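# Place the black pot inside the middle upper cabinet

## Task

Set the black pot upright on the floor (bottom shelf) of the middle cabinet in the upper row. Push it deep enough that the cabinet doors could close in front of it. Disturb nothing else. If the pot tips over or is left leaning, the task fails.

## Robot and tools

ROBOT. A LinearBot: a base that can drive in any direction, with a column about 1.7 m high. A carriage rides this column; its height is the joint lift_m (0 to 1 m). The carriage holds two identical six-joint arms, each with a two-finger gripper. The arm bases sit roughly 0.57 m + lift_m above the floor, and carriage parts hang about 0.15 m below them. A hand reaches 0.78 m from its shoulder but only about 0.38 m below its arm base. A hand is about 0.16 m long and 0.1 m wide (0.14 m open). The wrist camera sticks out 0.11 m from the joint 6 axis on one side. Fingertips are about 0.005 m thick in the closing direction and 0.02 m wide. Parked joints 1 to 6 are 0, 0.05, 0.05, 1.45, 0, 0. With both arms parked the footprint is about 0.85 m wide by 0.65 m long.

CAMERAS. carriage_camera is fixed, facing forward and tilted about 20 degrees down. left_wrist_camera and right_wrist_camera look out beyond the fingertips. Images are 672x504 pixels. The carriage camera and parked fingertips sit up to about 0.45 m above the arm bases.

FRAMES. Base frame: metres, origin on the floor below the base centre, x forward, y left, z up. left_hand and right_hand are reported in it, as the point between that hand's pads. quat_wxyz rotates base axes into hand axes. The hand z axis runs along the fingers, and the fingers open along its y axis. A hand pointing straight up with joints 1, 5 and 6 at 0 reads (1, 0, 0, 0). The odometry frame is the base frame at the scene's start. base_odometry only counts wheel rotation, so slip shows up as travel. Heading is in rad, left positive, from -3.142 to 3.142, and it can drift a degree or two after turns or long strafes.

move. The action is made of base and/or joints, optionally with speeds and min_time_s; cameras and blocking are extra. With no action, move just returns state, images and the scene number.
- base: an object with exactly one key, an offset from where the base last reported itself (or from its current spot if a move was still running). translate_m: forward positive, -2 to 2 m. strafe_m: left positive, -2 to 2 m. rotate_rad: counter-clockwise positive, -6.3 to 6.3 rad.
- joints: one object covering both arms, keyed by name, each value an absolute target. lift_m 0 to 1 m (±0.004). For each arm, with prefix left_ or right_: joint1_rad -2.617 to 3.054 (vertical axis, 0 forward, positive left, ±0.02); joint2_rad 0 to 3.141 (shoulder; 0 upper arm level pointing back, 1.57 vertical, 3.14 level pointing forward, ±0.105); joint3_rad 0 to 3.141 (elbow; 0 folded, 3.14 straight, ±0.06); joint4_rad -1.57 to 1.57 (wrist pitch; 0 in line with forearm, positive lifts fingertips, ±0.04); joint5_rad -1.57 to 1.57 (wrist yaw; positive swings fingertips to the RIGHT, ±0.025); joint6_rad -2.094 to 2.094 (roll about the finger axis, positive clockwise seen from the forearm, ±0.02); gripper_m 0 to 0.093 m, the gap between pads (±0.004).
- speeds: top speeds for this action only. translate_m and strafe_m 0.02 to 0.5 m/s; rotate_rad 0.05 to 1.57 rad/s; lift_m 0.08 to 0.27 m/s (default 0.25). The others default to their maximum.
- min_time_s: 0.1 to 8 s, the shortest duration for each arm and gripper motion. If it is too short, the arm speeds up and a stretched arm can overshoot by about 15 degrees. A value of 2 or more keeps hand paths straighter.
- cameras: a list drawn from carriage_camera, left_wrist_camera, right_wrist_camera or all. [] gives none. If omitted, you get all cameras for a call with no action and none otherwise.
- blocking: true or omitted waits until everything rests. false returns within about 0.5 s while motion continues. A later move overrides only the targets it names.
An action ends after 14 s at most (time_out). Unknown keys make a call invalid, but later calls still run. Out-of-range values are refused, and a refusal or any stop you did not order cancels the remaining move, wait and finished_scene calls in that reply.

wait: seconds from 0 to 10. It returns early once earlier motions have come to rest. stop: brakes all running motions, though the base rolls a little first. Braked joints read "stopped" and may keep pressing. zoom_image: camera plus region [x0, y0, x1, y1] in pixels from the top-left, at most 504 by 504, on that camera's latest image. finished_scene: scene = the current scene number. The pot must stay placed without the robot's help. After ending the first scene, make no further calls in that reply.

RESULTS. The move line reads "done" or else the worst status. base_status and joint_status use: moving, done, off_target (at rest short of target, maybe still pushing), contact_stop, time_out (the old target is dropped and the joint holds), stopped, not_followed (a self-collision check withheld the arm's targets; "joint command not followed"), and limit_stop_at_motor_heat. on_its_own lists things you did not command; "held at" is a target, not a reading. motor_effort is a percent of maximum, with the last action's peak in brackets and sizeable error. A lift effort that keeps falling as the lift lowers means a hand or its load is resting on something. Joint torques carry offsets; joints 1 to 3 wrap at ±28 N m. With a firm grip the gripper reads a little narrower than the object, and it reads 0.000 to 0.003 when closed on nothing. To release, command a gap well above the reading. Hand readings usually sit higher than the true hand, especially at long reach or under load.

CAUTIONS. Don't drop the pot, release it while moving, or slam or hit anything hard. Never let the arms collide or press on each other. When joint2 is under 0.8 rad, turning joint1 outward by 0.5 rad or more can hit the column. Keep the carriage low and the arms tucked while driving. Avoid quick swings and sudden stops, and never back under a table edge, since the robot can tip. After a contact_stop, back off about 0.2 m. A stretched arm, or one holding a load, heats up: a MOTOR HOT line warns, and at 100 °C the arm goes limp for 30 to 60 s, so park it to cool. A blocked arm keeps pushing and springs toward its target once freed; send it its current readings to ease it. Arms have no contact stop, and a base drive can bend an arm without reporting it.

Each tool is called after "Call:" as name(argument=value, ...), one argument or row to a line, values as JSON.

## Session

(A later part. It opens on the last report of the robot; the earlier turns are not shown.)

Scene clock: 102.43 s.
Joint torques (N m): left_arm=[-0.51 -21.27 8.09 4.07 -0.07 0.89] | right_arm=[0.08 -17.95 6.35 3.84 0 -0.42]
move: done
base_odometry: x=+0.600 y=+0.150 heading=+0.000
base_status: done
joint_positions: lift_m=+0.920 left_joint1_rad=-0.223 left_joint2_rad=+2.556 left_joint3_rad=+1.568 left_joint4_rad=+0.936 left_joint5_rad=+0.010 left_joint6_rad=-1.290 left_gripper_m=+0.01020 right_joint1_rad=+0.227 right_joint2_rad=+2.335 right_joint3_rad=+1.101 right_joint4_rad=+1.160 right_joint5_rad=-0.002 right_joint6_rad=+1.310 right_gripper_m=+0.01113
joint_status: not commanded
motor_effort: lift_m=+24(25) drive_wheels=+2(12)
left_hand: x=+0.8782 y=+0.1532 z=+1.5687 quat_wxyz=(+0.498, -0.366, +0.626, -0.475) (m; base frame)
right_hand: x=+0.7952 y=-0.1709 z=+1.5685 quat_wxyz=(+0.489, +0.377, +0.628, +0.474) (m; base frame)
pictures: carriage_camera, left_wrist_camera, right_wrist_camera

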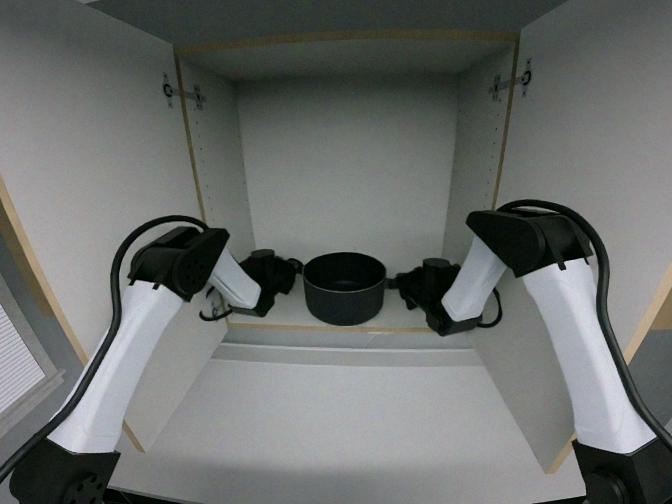

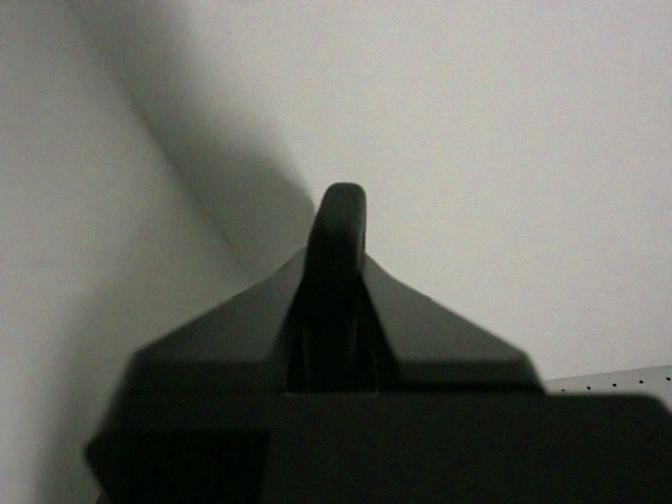

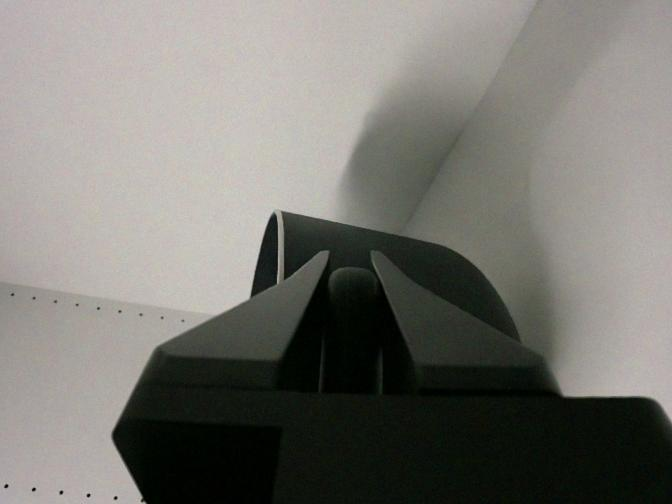

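Call:
move(
  base={"translate_m": 0.135},
  speeds={"translate_m": 0.1},
  cameras=["all"],
)

Call:
zoom_image(
  camera="carriage_camera",
  region=[200, 160, 480, 370],
)

Scene clock: 108.57 s.
Joint torques (N m): left_arm=[-0.24 -21.37 8.35 4.02 0.02 0.91] | right_arm=[0.36 -18.04 6.83 3.86 0.12 -0.54]
move: contact_stop
MOTOR HOT: joint 2 (shoulder) of the left arm reports 76 °C; the controller stops that arm at 100 °C. To cool a motor, set the load down, stop pushing, or move to a pose that needs little force.
base_odometry: x=+0.701 y=+0.150 heading=-0.006
base_status: translate_m contact_stop (by the wheels' count: +0.101 of +0.135)
joint_positions: lift_m=+0.920 left_joint1_rad=-0.225 left_joint2_rad=+2.557 left_joint3_rad=+1.564 left_joint4_rad=+0.938 left_joint5_rad=+0.002 left_joint6_rad=-1.292 left_gripper_m=+0.01002 right_joint1_rad=+0.224 right_joint2_rad=+2.335 right_joint3_rad=+1.097 right_joint4_rad=+1.158 right_joint5_rad=-0.010 right_joint6_rad=+1.319 right_gripper_m=+0.01102
joint_status: not commanded
motor_effort: lift_m=+23(25) drive_wheels=+17(82)
left_hand: x=+0.8777 y=+0.1534 z=+1.5671 quat_wxyz=(+0.499, -0.369, +0.626, -0.473) (m; base frame)
right_hand: x=+0.7943 y=-0.1713 z=+1.5662 quat_wxyz=(+0.483, +0.380, +0.629, +0.476) (m; base frame)
pictures: carriage_camera, left_wrist_camera, right_wrist_camera

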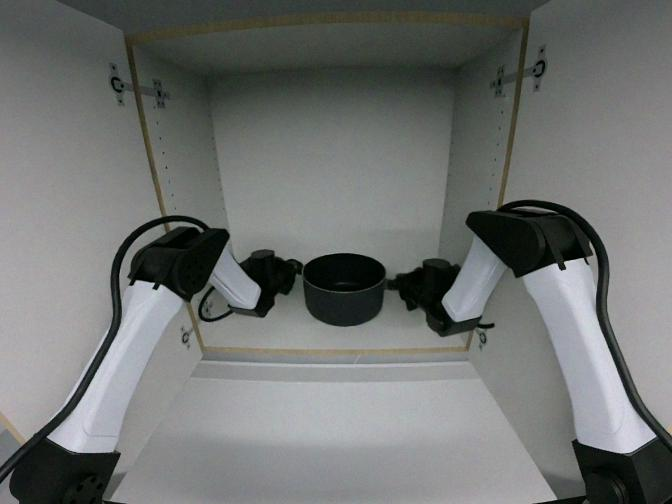

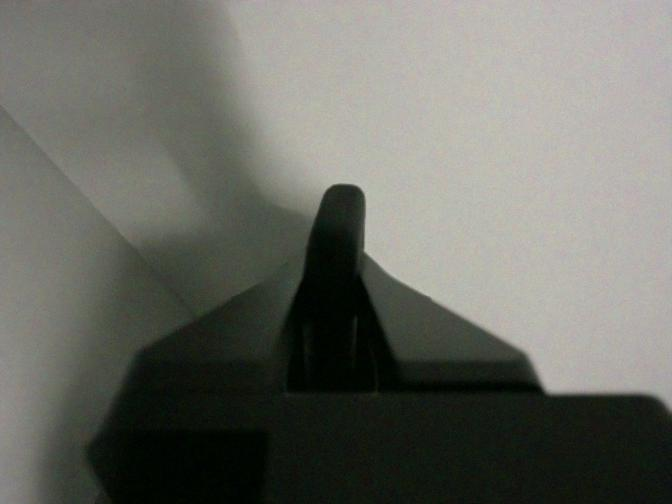

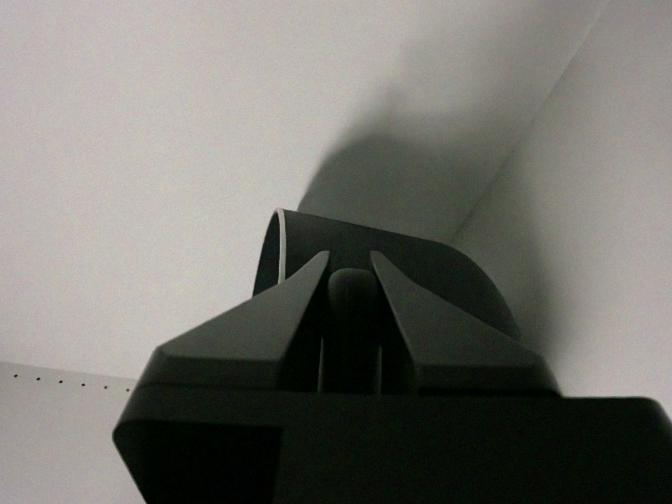

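Scaled by 1.800 from the camera's 672x504 image, which has a finer 960x720 frame.

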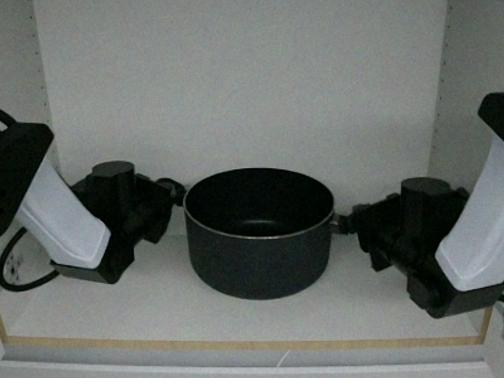

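Call:
move(
  base={"translate_m": -0.02},
  joints={"left_joint1_rad": -0.213, "left_joint2_rad": 2.634, "left_joint3_rad": 1.876, "left_joint4_rad": 0.927, "right_joint1_rad": 0.214, "right_joint2_rad": 2.377, "right_joint3_rad": 1.348, "right_joint4_rad": 1.199},
  speeds={"translate_m": 0.05},
  min_time_s=2,
  cameras=["carriage_camera"],
)

Call:
move(
  joints={"lift_m": 0.88},
  speeds={"lift_m": 0.08},
  cameras=["carriage_camera"],
)

Scene clock: 113.50 s.
Joint torques (N m): left_arm=[-0.31 -21.12 11.71 3.96 -0.09 0.89] | right_arm=[-0.14 -17.61 10.41 3.66 0.14 -0.55]
move: off_target
MOTOR HOT: still on. Joint 2 (shoulder) of the left arm reports 80 °C.
base_odometry: x=+0.681 y=+0.150 heading=-0.006
base_status: done
joint_positions: lift_m=+0.920 left_joint1_rad=-0.210 left_joint2_rad=+2.671 left_joint3_rad=+1.814 left_joint4_rad=+0.792 left_joint5_rad=+0.015 left_joint6_rad=-1.292 left_gripper_m=+0.00999 right_joint1_rad=+0.214 right_joint2_rad=+2.416 right_joint3_rad=+1.277 right_joint4_rad=+1.051 right_joint5_rad=-0.013 right_joint6_rad=+1.322 right_gripper_m=+0.01102
joint_status: left_joint3_rad off_target (ended at +1.814, target +1.876); left_joint4_rad off_target (ended at +0.792, target +0.927); right_joint3_rad off_target (ended at +1.277, target +1.348); right_joint4_rad off_target (ended at +1.050, target +1.199); the others done
motor_effort: lift_m=+23(23) drive_wheels=-7(14)
left_hand: x=+0.9151 y=+0.1529 z=+1.5653 quat_wxyz=(+0.496, -0.371, +0.628, -0.471) (m; base frame)
right_hand: x=+0.8296 y=-0.1692 z=+1.5636 quat_wxyz=(+0.482, +0.384, +0.630, +0.473) (m; base frame)
pictures: carriage_camera

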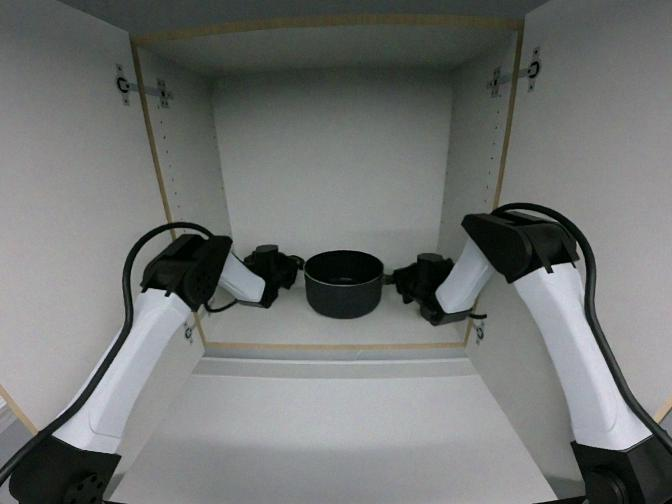

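Scene clock: 114.37 s.
Joint torques (N m): left_arm=[-0.32 -21.98 10.86 4.03 -0.11 0.93] | right_arm=[0.01 -18.35 9.94 3.68 0.17 -0.58]
move: done
MOTOR HOT: still on. Joint 2 (shoulder) of the left arm reports 80 °C.
base_odometry: x=+0.681 y=+0.150 heading=-0.006
base_status: not commanded
joint_positions: lift_m=+0.880 left_joint1_rad=-0.210 left_joint2_rad=+2.679 left_joint3_rad=+1.823 left_joint4_rad=+0.786 left_joint5_rad=+0.015 left_joint6_rad=-1.294 left_gripper_m=+0.00999 right_joint1_rad=+0.213 right_joint2_rad=+2.423 right_joint3_rad=+1.284 right_joint4_rad=+1.047 right_joint5_rad=-0.014 right_joint6_rad=+1.322 right_gripper_m=+0.01101
joint_status: all done
motor_effort: lift_m=+22(23) drive_wheels=-7(8)
left_hand: x=+0.9160 y=+0.1529 z=+1.5220 quat_wxyz=(+0.494, -0.373, +0.630, -0.470) (m; base frame)
right_hand: x=+0.8307 y=-0.1692 z=+1.5216 quat_wxyz=(+0.481, +0.385, +0.630, +0.472) (m; base frame)
pictures: carriage_camera

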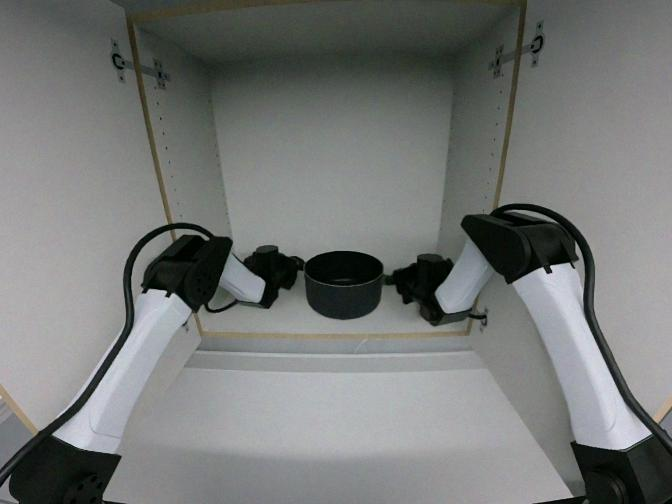

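Call:
move(
  joints={"lift_m": 0.862},
  speeds={"lift_m": 0.08},
)

Call:
move(
  joints={"lift_m": 0.845},
  speeds={"lift_m": 0.08},
  cameras=["carriage_camera"],
)

Scene clock: 115.60 s.
Joint torques (N m): left_arm=[-0.55 -22.02 9.69 3.45 -0.11 0.83] | right_arm=[-0.05 -18.43 8.77 3.24 0.15 -0.46]
move: done
MOTOR HOT: still on. Joint 2 (shoulder) of the left arm reports 81 °C.
base_odometry: x=+0.681 y=+0.150 heading=-0.006
base_status: not commanded
joint_positions: lift_m=+0.862 left_joint1_rad=-0.207 left_joint2_rad=+2.679 left_joint3_rad=+1.837 left_joint4_rad=+0.836 left_joint5_rad=+0.015 left_joint6_rad=-1.286 left_gripper_m=+0.00995 right_joint1_rad=+0.213 right_joint2_rad=+2.423 right_joint3_rad=+1.298 right_joint4_rad=+1.087 right_joint5_rad=-0.014 right_joint6_rad=+1.314 right_gripper_m=+0.01096
joint_status: all done
on_its_own: left_joint4_rad moved +0.050 toward your old target +0.927; right_joint4_rad moved +0.040 toward your old target +1.199
motor_effort: lift_m=+21(21) drive_wheels=-8(9)
left_hand: x=+0.9190 y=+0.1543 z=+1.5231 quat_wxyz=(+0.514, -0.360, +0.611, -0.483) (m; base frame)
right_hand: x=+0.8344 y=-0.1687 z=+1.5196 quat_wxyz=(+0.498, +0.372, +0.616, +0.483) (m; base frame)
pictures: none

Scene clock: 116.20 s.
Joint torques (N m): left_arm=[-0.58 -22.04 8.18 2.71 -0.05 0.7] | right_arm=[-0.03 -17.48 8.18 2.92 0.15 -0.48]
move: done
MOTOR HOT: still on. Joint 2 (shoulder) of the left arm reports 81 °C.
base_odometry: x=+0.681 y=+0.150 heading=-0.006
base_status: not commanded
joint_positions: lift_m=+0.845 left_joint1_rad=-0.207 left_joint2_rad=+2.679 left_joint3_rad=+1.853 left_joint4_rad=+0.898 left_joint5_rad=+0.010 left_joint6_rad=-1.274 left_gripper_m=+0.00984 right_joint1_rad=+0.213 right_joint2_rad=+2.413 right_joint3_rad=+1.309 right_joint4_rad=+1.115 right_joint5_rad=-0.014 right_joint6_rad=+1.315 right_gripper_m=+0.01096
joint_status: all done
on_its_own: left_joint4_rad moved +0.062 to your old target +0.927
motor_effort: lift_m=+20(21) drive_wheels=+3(7)
left_hand: x=+0.9208 y=+0.1548 z=+1.5288 quat_wxyz=(+0.538, -0.343, +0.589, -0.496) (m; base frame)
right_hand: x=+0.8368 y=-0.1682 z=+1.5194 quat_wxyz=(+0.510, +0.364, +0.602, +0.495) (m; base frame)
pictures: carriage_camera

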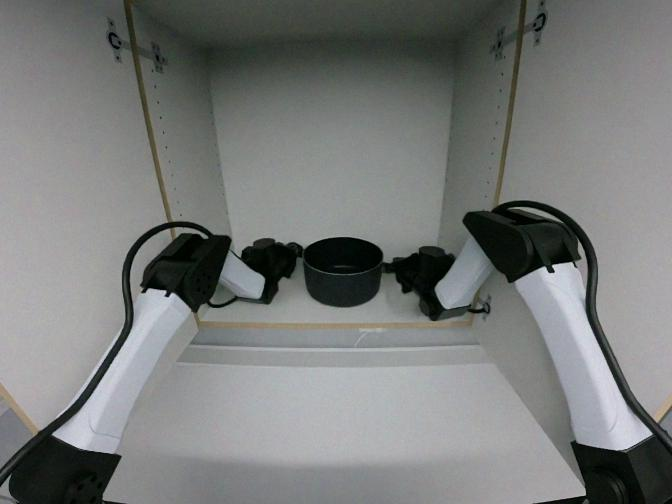

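Call:
move(
  joints={"left_gripper_m": 0.05, "right_gripper_m": 0.05},
  min_time_s=2,
  cameras=["all"],
)

Call:
zoom_image(
  camera="carriage_camera",
  region=[200, 160, 480, 370],
)

Scene clock: 119.90 s.
Joint torques (N m): left_arm=[-0.57 -22.05 8.18 2.74 -0.02 0.23] | right_arm=[-0.09 -17.5 7.47 2.27 0.13 -0.22]
move: done
MOTOR HOT: still on. Joint 2 (shoulder) of the left arm reports 82 °C.
base_odometry: x=+0.681 y=+0.150 heading=-0.006
base_status: not commanded
joint_positions: lift_m=+0.845 left_joint1_rad=-0.207 left_joint2_rad=+2.679 left_joint3_rad=+1.853 left_joint4_rad=+0.896 left_joint5_rad=+0.006 left_joint6_rad=-1.232 left_gripper_m=+0.04988 right_joint1_rad=+0.213 right_joint2_rad=+2.413 right_joint3_rad=+1.317 right_joint4_rad=+1.172 right_joint5_rad=-0.013 right_joint6_rad=+1.292 right_gripper_m=+0.04991
joint_status: all done
on_its_own: right_joint4_rad moved +0.057 to your old target +1.199
motor_effort: lift_m=+20(20) drive_wheels=+3(4)
left_hand: x=+0.9210 y=+0.1554 z=+1.5284 quat_wxyz=(+0.549, -0.332, +0.596, -0.484) (m; base frame)
right_hand: x=+0.8376 y=-0.1682 z=+1.5368 quat_wxyz=(+0.532, +0.345, +0.586, +0.504) (m; base frame)
pictures: carriage_camera, left_wrist_camera, right_wrist_camera

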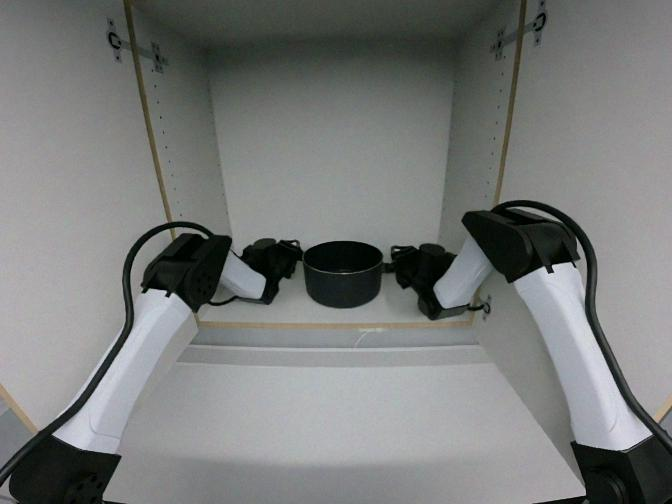

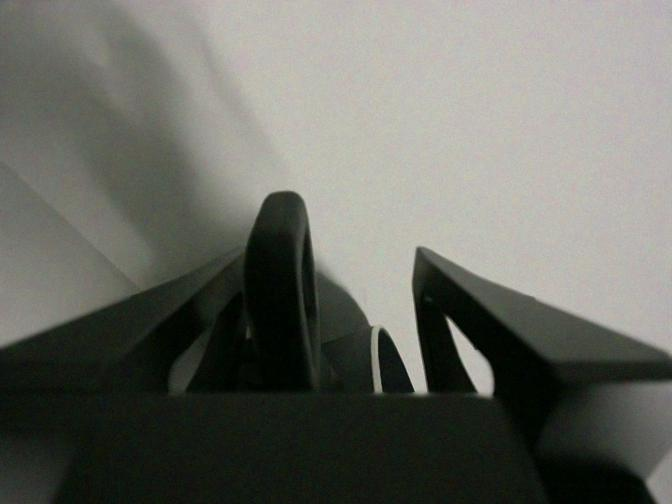

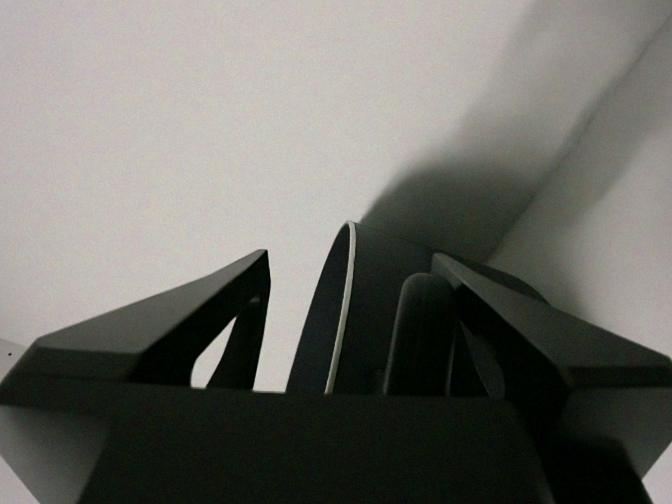

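Scaled by 1.800 from the camera's 672x504 image, which has a finer 960x720 frame.

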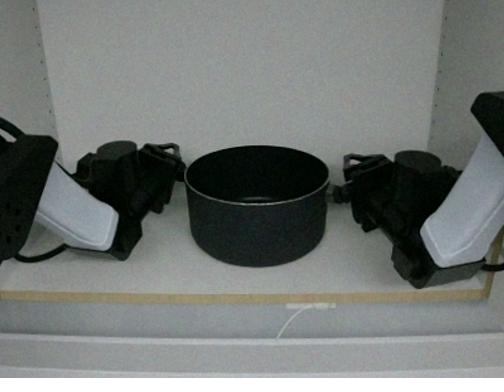

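Call:
move(
  joints={"lift_m": 0.827},
  speeds={"lift_m": 0.08},
  cameras=["all"],
)

Scene clock: 121.13 s.
Joint torques (N m): left_arm=[-0.57 -21.94 7.99 2.59 -0.02 0.22] | right_arm=[-0.02 -17.39 7.04 2.13 0.15 -0.22]
move: done
MOTOR HOT: still on. Joint 2 (shoulder) of the left arm reports 82 °C.
base_odometry: x=+0.681 y=+0.150 heading=-0.006
base_status: not commanded
joint_positions: lift_m=+0.827 left_joint1_rad=-0.207 left_joint2_rad=+2.678 left_joint3_rad=+1.855 left_joint4_rad=+0.908 left_joint5_rad=+0.006 left_joint6_rad=-1.231 left_gripper_m=+0.04988 right_joint1_rad=+0.213 right_joint2_rad=+2.412 right_joint3_rad=+1.323 right_joint4_rad=+1.185 right_joint5_rad=-0.013 right_joint6_rad=+1.292 right_gripper_m=+0.04991
joint_status: all done
motor_effort: lift_m=+21(22) drive_wheels=-7(8)
left_hand: x=+0.9210 y=+0.1554 z=+1.5149 quat_wxyz=(+0.552, -0.329, +0.591, -0.487) (m; base frame)
right_hand: x=+0.8383 y=-0.1681 z=+1.5249 quat_wxyz=(+0.537, +0.342, +0.580, +0.509) (m; base frame)
pictures: carriage_camera, left_wrist_camera, right_wrist_camera

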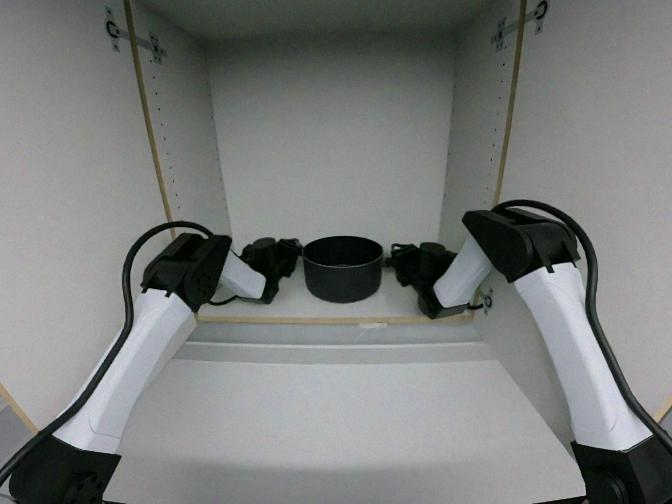

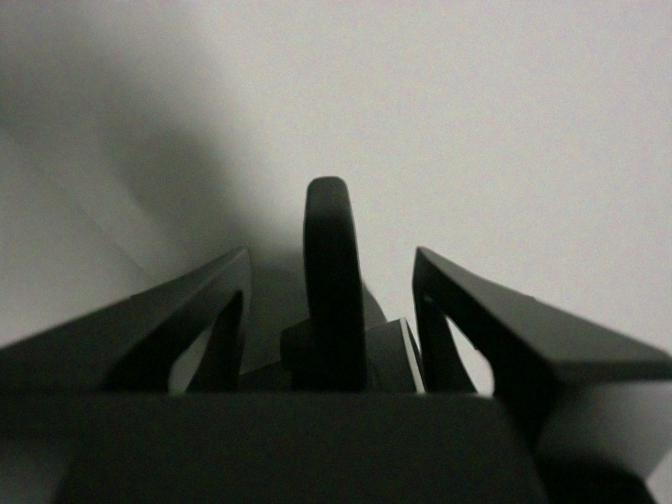

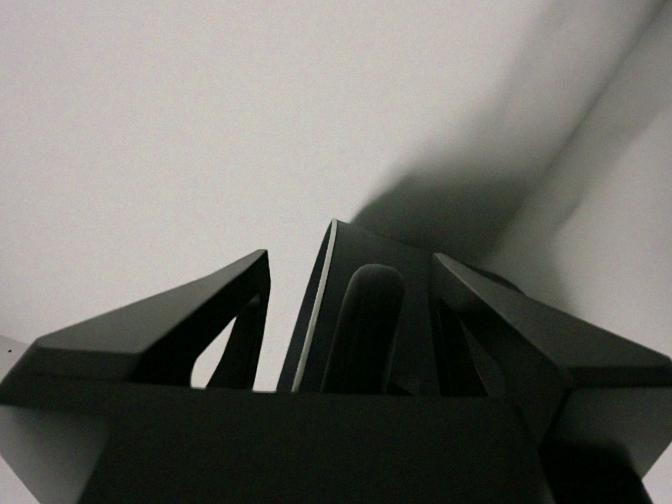

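Call:
move(
  base={"translate_m": -0.3},
  joints={"left_gripper_m": 0.065, "right_gripper_m": 0.065},
  speeds={"translate_m": 0.15},
  cameras=["all"],
)

Call:
zoom_image(
  camera="carriage_camera",
  region=[200, 160, 480, 370],
)

Scene clock: 125.03 s.
Joint torques (N m): left_arm=[-0.42 -21.91 8.01 2.62 -0.01 0.23] | right_arm=[-0.03 -17.46 7.09 2.11 0.13 -0.22]
move: done
MOTOR HOT: still on. Joint 2 (shoulder) of the left arm reports 81 °C.
base_odometry: x=+0.381 y=+0.152 heading=-0.006
base_status: done
joint_positions: lift_m=+0.827 left_joint1_rad=-0.209 left_joint2_rad=+2.678 left_joint3_rad=+1.855 left_joint4_rad=+0.908 left_joint5_rad=+0.006 left_joint6_rad=-1.231 left_gripper_m=+0.06486 right_joint1_rad=+0.213 right_joint2_rad=+2.412 right_joint3_rad=+1.324 right_joint4_rad=+1.186 right_joint5_rad=-0.012 right_joint6_rad=+1.292 right_gripper_m=+0.06489
joint_status: all done
motor_effort: lift_m=+21(21) drive_wheels=+3(14)
left_hand: x=+0.9208 y=+0.1546 z=+1.5149 quat_wxyz=(+0.552, -0.329, +0.591, -0.487) (m; base frame)
right_hand: x=+0.8384 y=-0.1682 z=+1.5255 quat_wxyz=(+0.538, +0.341, +0.579, +0.509) (m; base frame)
pictures: carriage_camera, left_wrist_camera, right_wrist_camera

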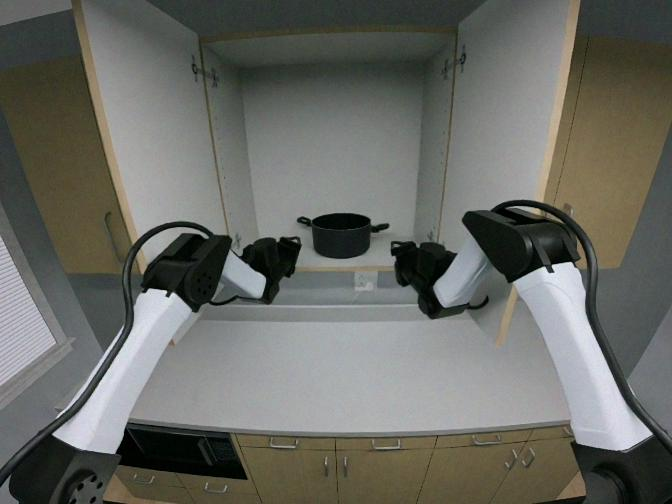

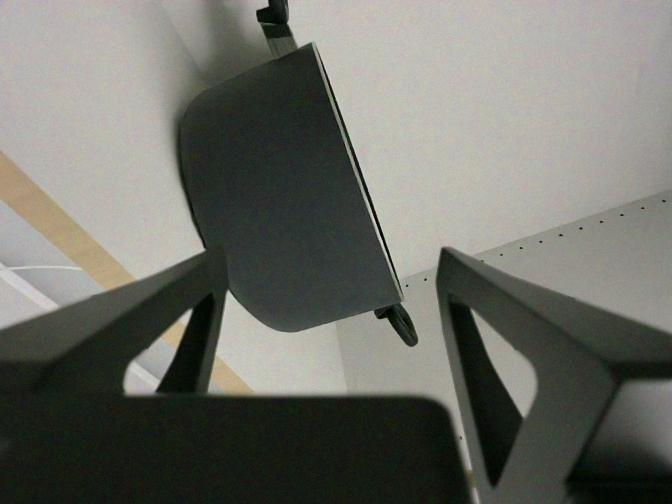

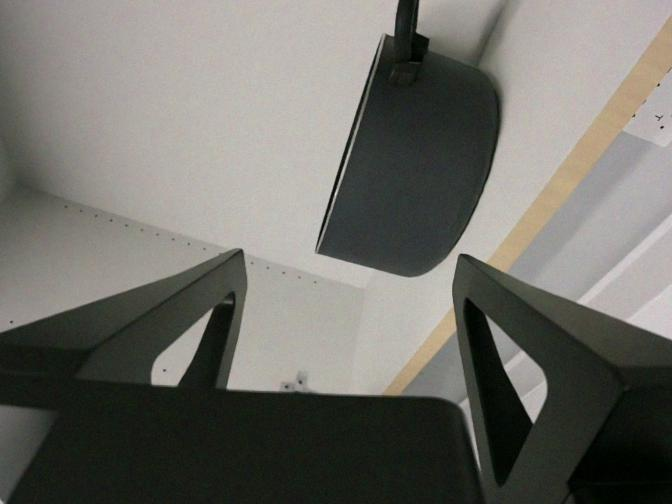

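Scaled by 1.800 from the camera's 672x504 image, which has a finer 960x720 frame.

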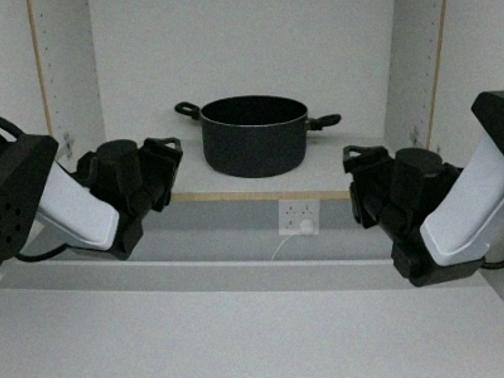

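Call:
move(
  base={"translate_m": -0.38},
  speeds={"translate_m": 0.25},
)

Call:
move(
  joints={"lift_m": 0.5, "left_joint1_rad": 0, "left_joint2_rad": 0.05, "left_joint3_rad": 0.05, "left_joint4_rad": 1.45, "left_joint5_rad": 0.5, "left_joint6_rad": 0, "right_joint1_rad": 0, "right_joint2_rad": 0.05, "right_joint3_rad": 0.05, "right_joint4_rad": 1.45, "right_joint5_rad": -0.5, "right_joint6_rad": 0},
  min_time_s=3,
  cameras=["all"],
)

Scene clock: 128.80 s.
Joint torques (N m): left_arm=[-0.43 -21.93 7.99 2.6 -0.02 0.22] | right_arm=[-0.09 -17.42 7.04 2.13 0.1 -0.23]
move: done
MOTOR HOT: still on. Joint 2 (shoulder) of the left arm reports 81 °C.
base_odometry: x=+0.001 y=+0.154 heading=-0.005
base_status: done
joint_positions: lift_m=+0.827 left_joint1_rad=-0.209 left_joint2_rad=+2.678 left_joint3_rad=+1.855 left_joint4_rad=+0.908 left_joint5_rad=+0.006 left_joint6_rad=-1.231 left_gripper_m=+0.06486 right_joint1_rad=+0.213 right_joint2_rad=+2.412 right_joint3_rad=+1.324 right_joint4_rad=+1.186 right_joint5_rad=-0.011 right_joint6_rad=+1.292 right_gripper_m=+0.06489
joint_status: not commanded
motor_effort: lift_m=+21(21) drive_wheels=-6(11)
left_hand: x=+0.9207 y=+0.1540 z=+1.5149 quat_wxyz=(+0.552, -0.329, +0.591, -0.487) (m; base frame)
right_hand: x=+0.8385 y=-0.1683 z=+1.5258 quat_wxyz=(+0.538, +0.342, +0.578, +0.509) (m; base frame)
pictures: none

Scene clock: 132.10 s.
Joint torques (N m): left_arm=[0.53 3.56 4.53 0.02 -0.13 0.12] | right_arm=[-0.66 3.71 4.34 -0.17 0.13 -0.1]
move: done
MOTOR HOT: still on. Joint 2 (shoulder) of the left arm reports 80 °C.
base_odometry: x=+0.001 y=+0.154 heading=-0.005
base_status: not commanded
joint_positions: lift_m=+0.500 left_joint1_rad=-0.007 left_joint2_rad=+0.055 left_joint3_rad=+0.054 left_joint4_rad=+1.435 left_joint5_rad=+0.489 left_joint6_rad=-0.012 left_gripper_m=+0.06487 right_joint1_rad=+0.006 right_joint2_rad=+0.055 right_joint3_rad=+0.057 right_joint4_rad=+1.441 right_joint5_rad=-0.486 right_joint6_rad=+0.014 right_gripper_m=+0.06490
joint_status: all done
motor_effort: lift_m=+21(21) drive_wheels=-6(7)
left_hand: x=+0.2548 y=+0.2216 z=+1.4876 quat_wxyz=(+0.968, +0.241, +0.067, -0.026) (m; base frame)
right_hand: x=+0.2526 y=-0.2220 z=+1.4890 quat_wxyz=(+0.968, -0.240, +0.063, +0.025) (m; base frame)
pictures: carriage_camera, left_wrist_camera, right_wrist_camera

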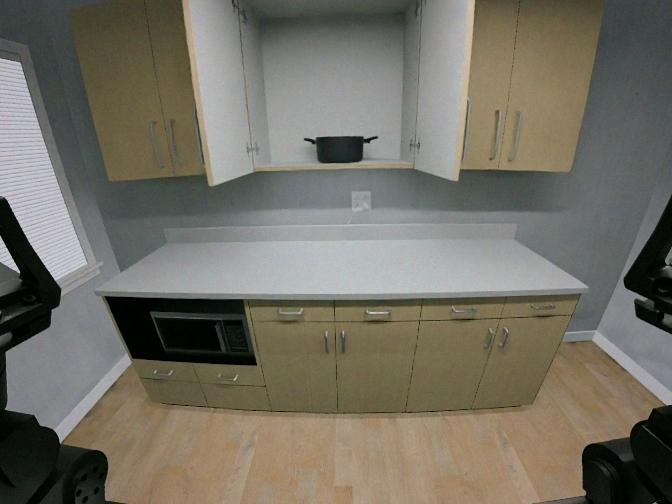

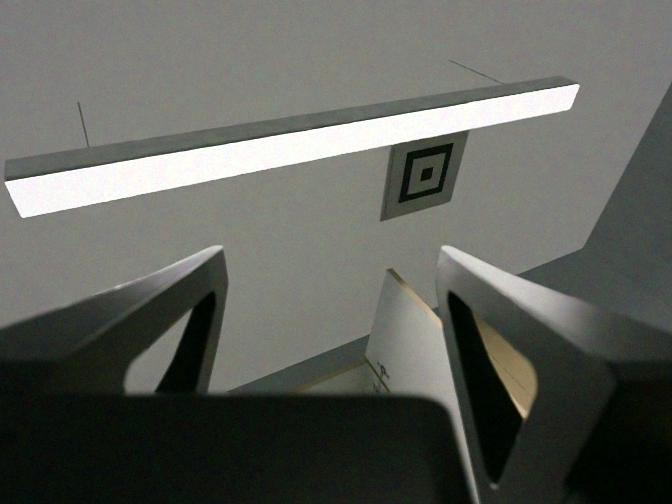

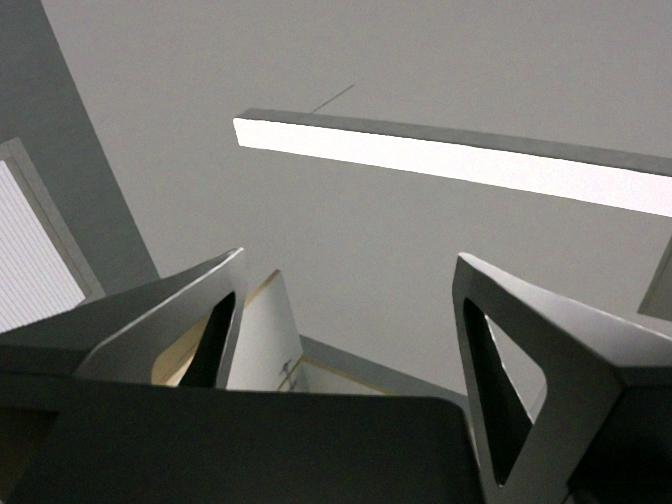

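Call:
zoom_image(
  camera="carriage_camera",
  region=[230, 80, 450, 190],
)

Call:
move(
  joints={"left_joint5_rad": 0, "right_joint5_rad": 0},
)

Call:
finished_scene(
  scene=1,
)

Scaled by 2.291 from the camera's 672x504 image, which has a finer 960x720 frame.

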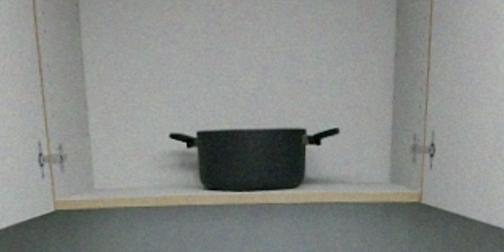

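Scene clock: 134.07 s.
Joint torques (N m): left_arm=[0.54 3.54 4.56 0.02 -0.09 0.14] | right_arm=[-0.58 3.7 4.38 -0.14 0.19 -0.14]
move: done
MOTOR HOT: still on. Joint 2 (shoulder) of the left arm reports 78 °C.
base_odometry: x=+0.001 y=+0.154 heading=-0.005
base_status: not commanded
joint_positions: lift_m=+0.500 left_joint1_rad=-0.007 left_joint2_rad=+0.055 left_joint3_rad=+0.054 left_joint4_rad=+1.436 left_joint5_rad=+0.014 left_joint6_rad=-0.010 left_gripper_m=+0.06487 right_joint1_rad=+0.006 right_joint2_rad=+0.055 right_joint3_rad=+0.057 right_joint4_rad=+1.441 right_joint5_rad=-0.016 right_joint6_rad=+0.012 right_gripper_m=+0.06490
joint_status: all done
motor_effort: lift_m=+21(21) drive_wheels=-6(7)
left_hand: x=+0.2578 y=+0.3007 z=+1.5078 quat_wxyz=(+0.998, +0.007, +0.068, -0.009) (m; base frame)
right_hand: x=+0.2556 y=-0.3005 z=+1.5090 quat_wxyz=(+0.998, -0.008, +0.064, +0.009) (m; base frame)
pictures: none

The scene is finished: the task was done.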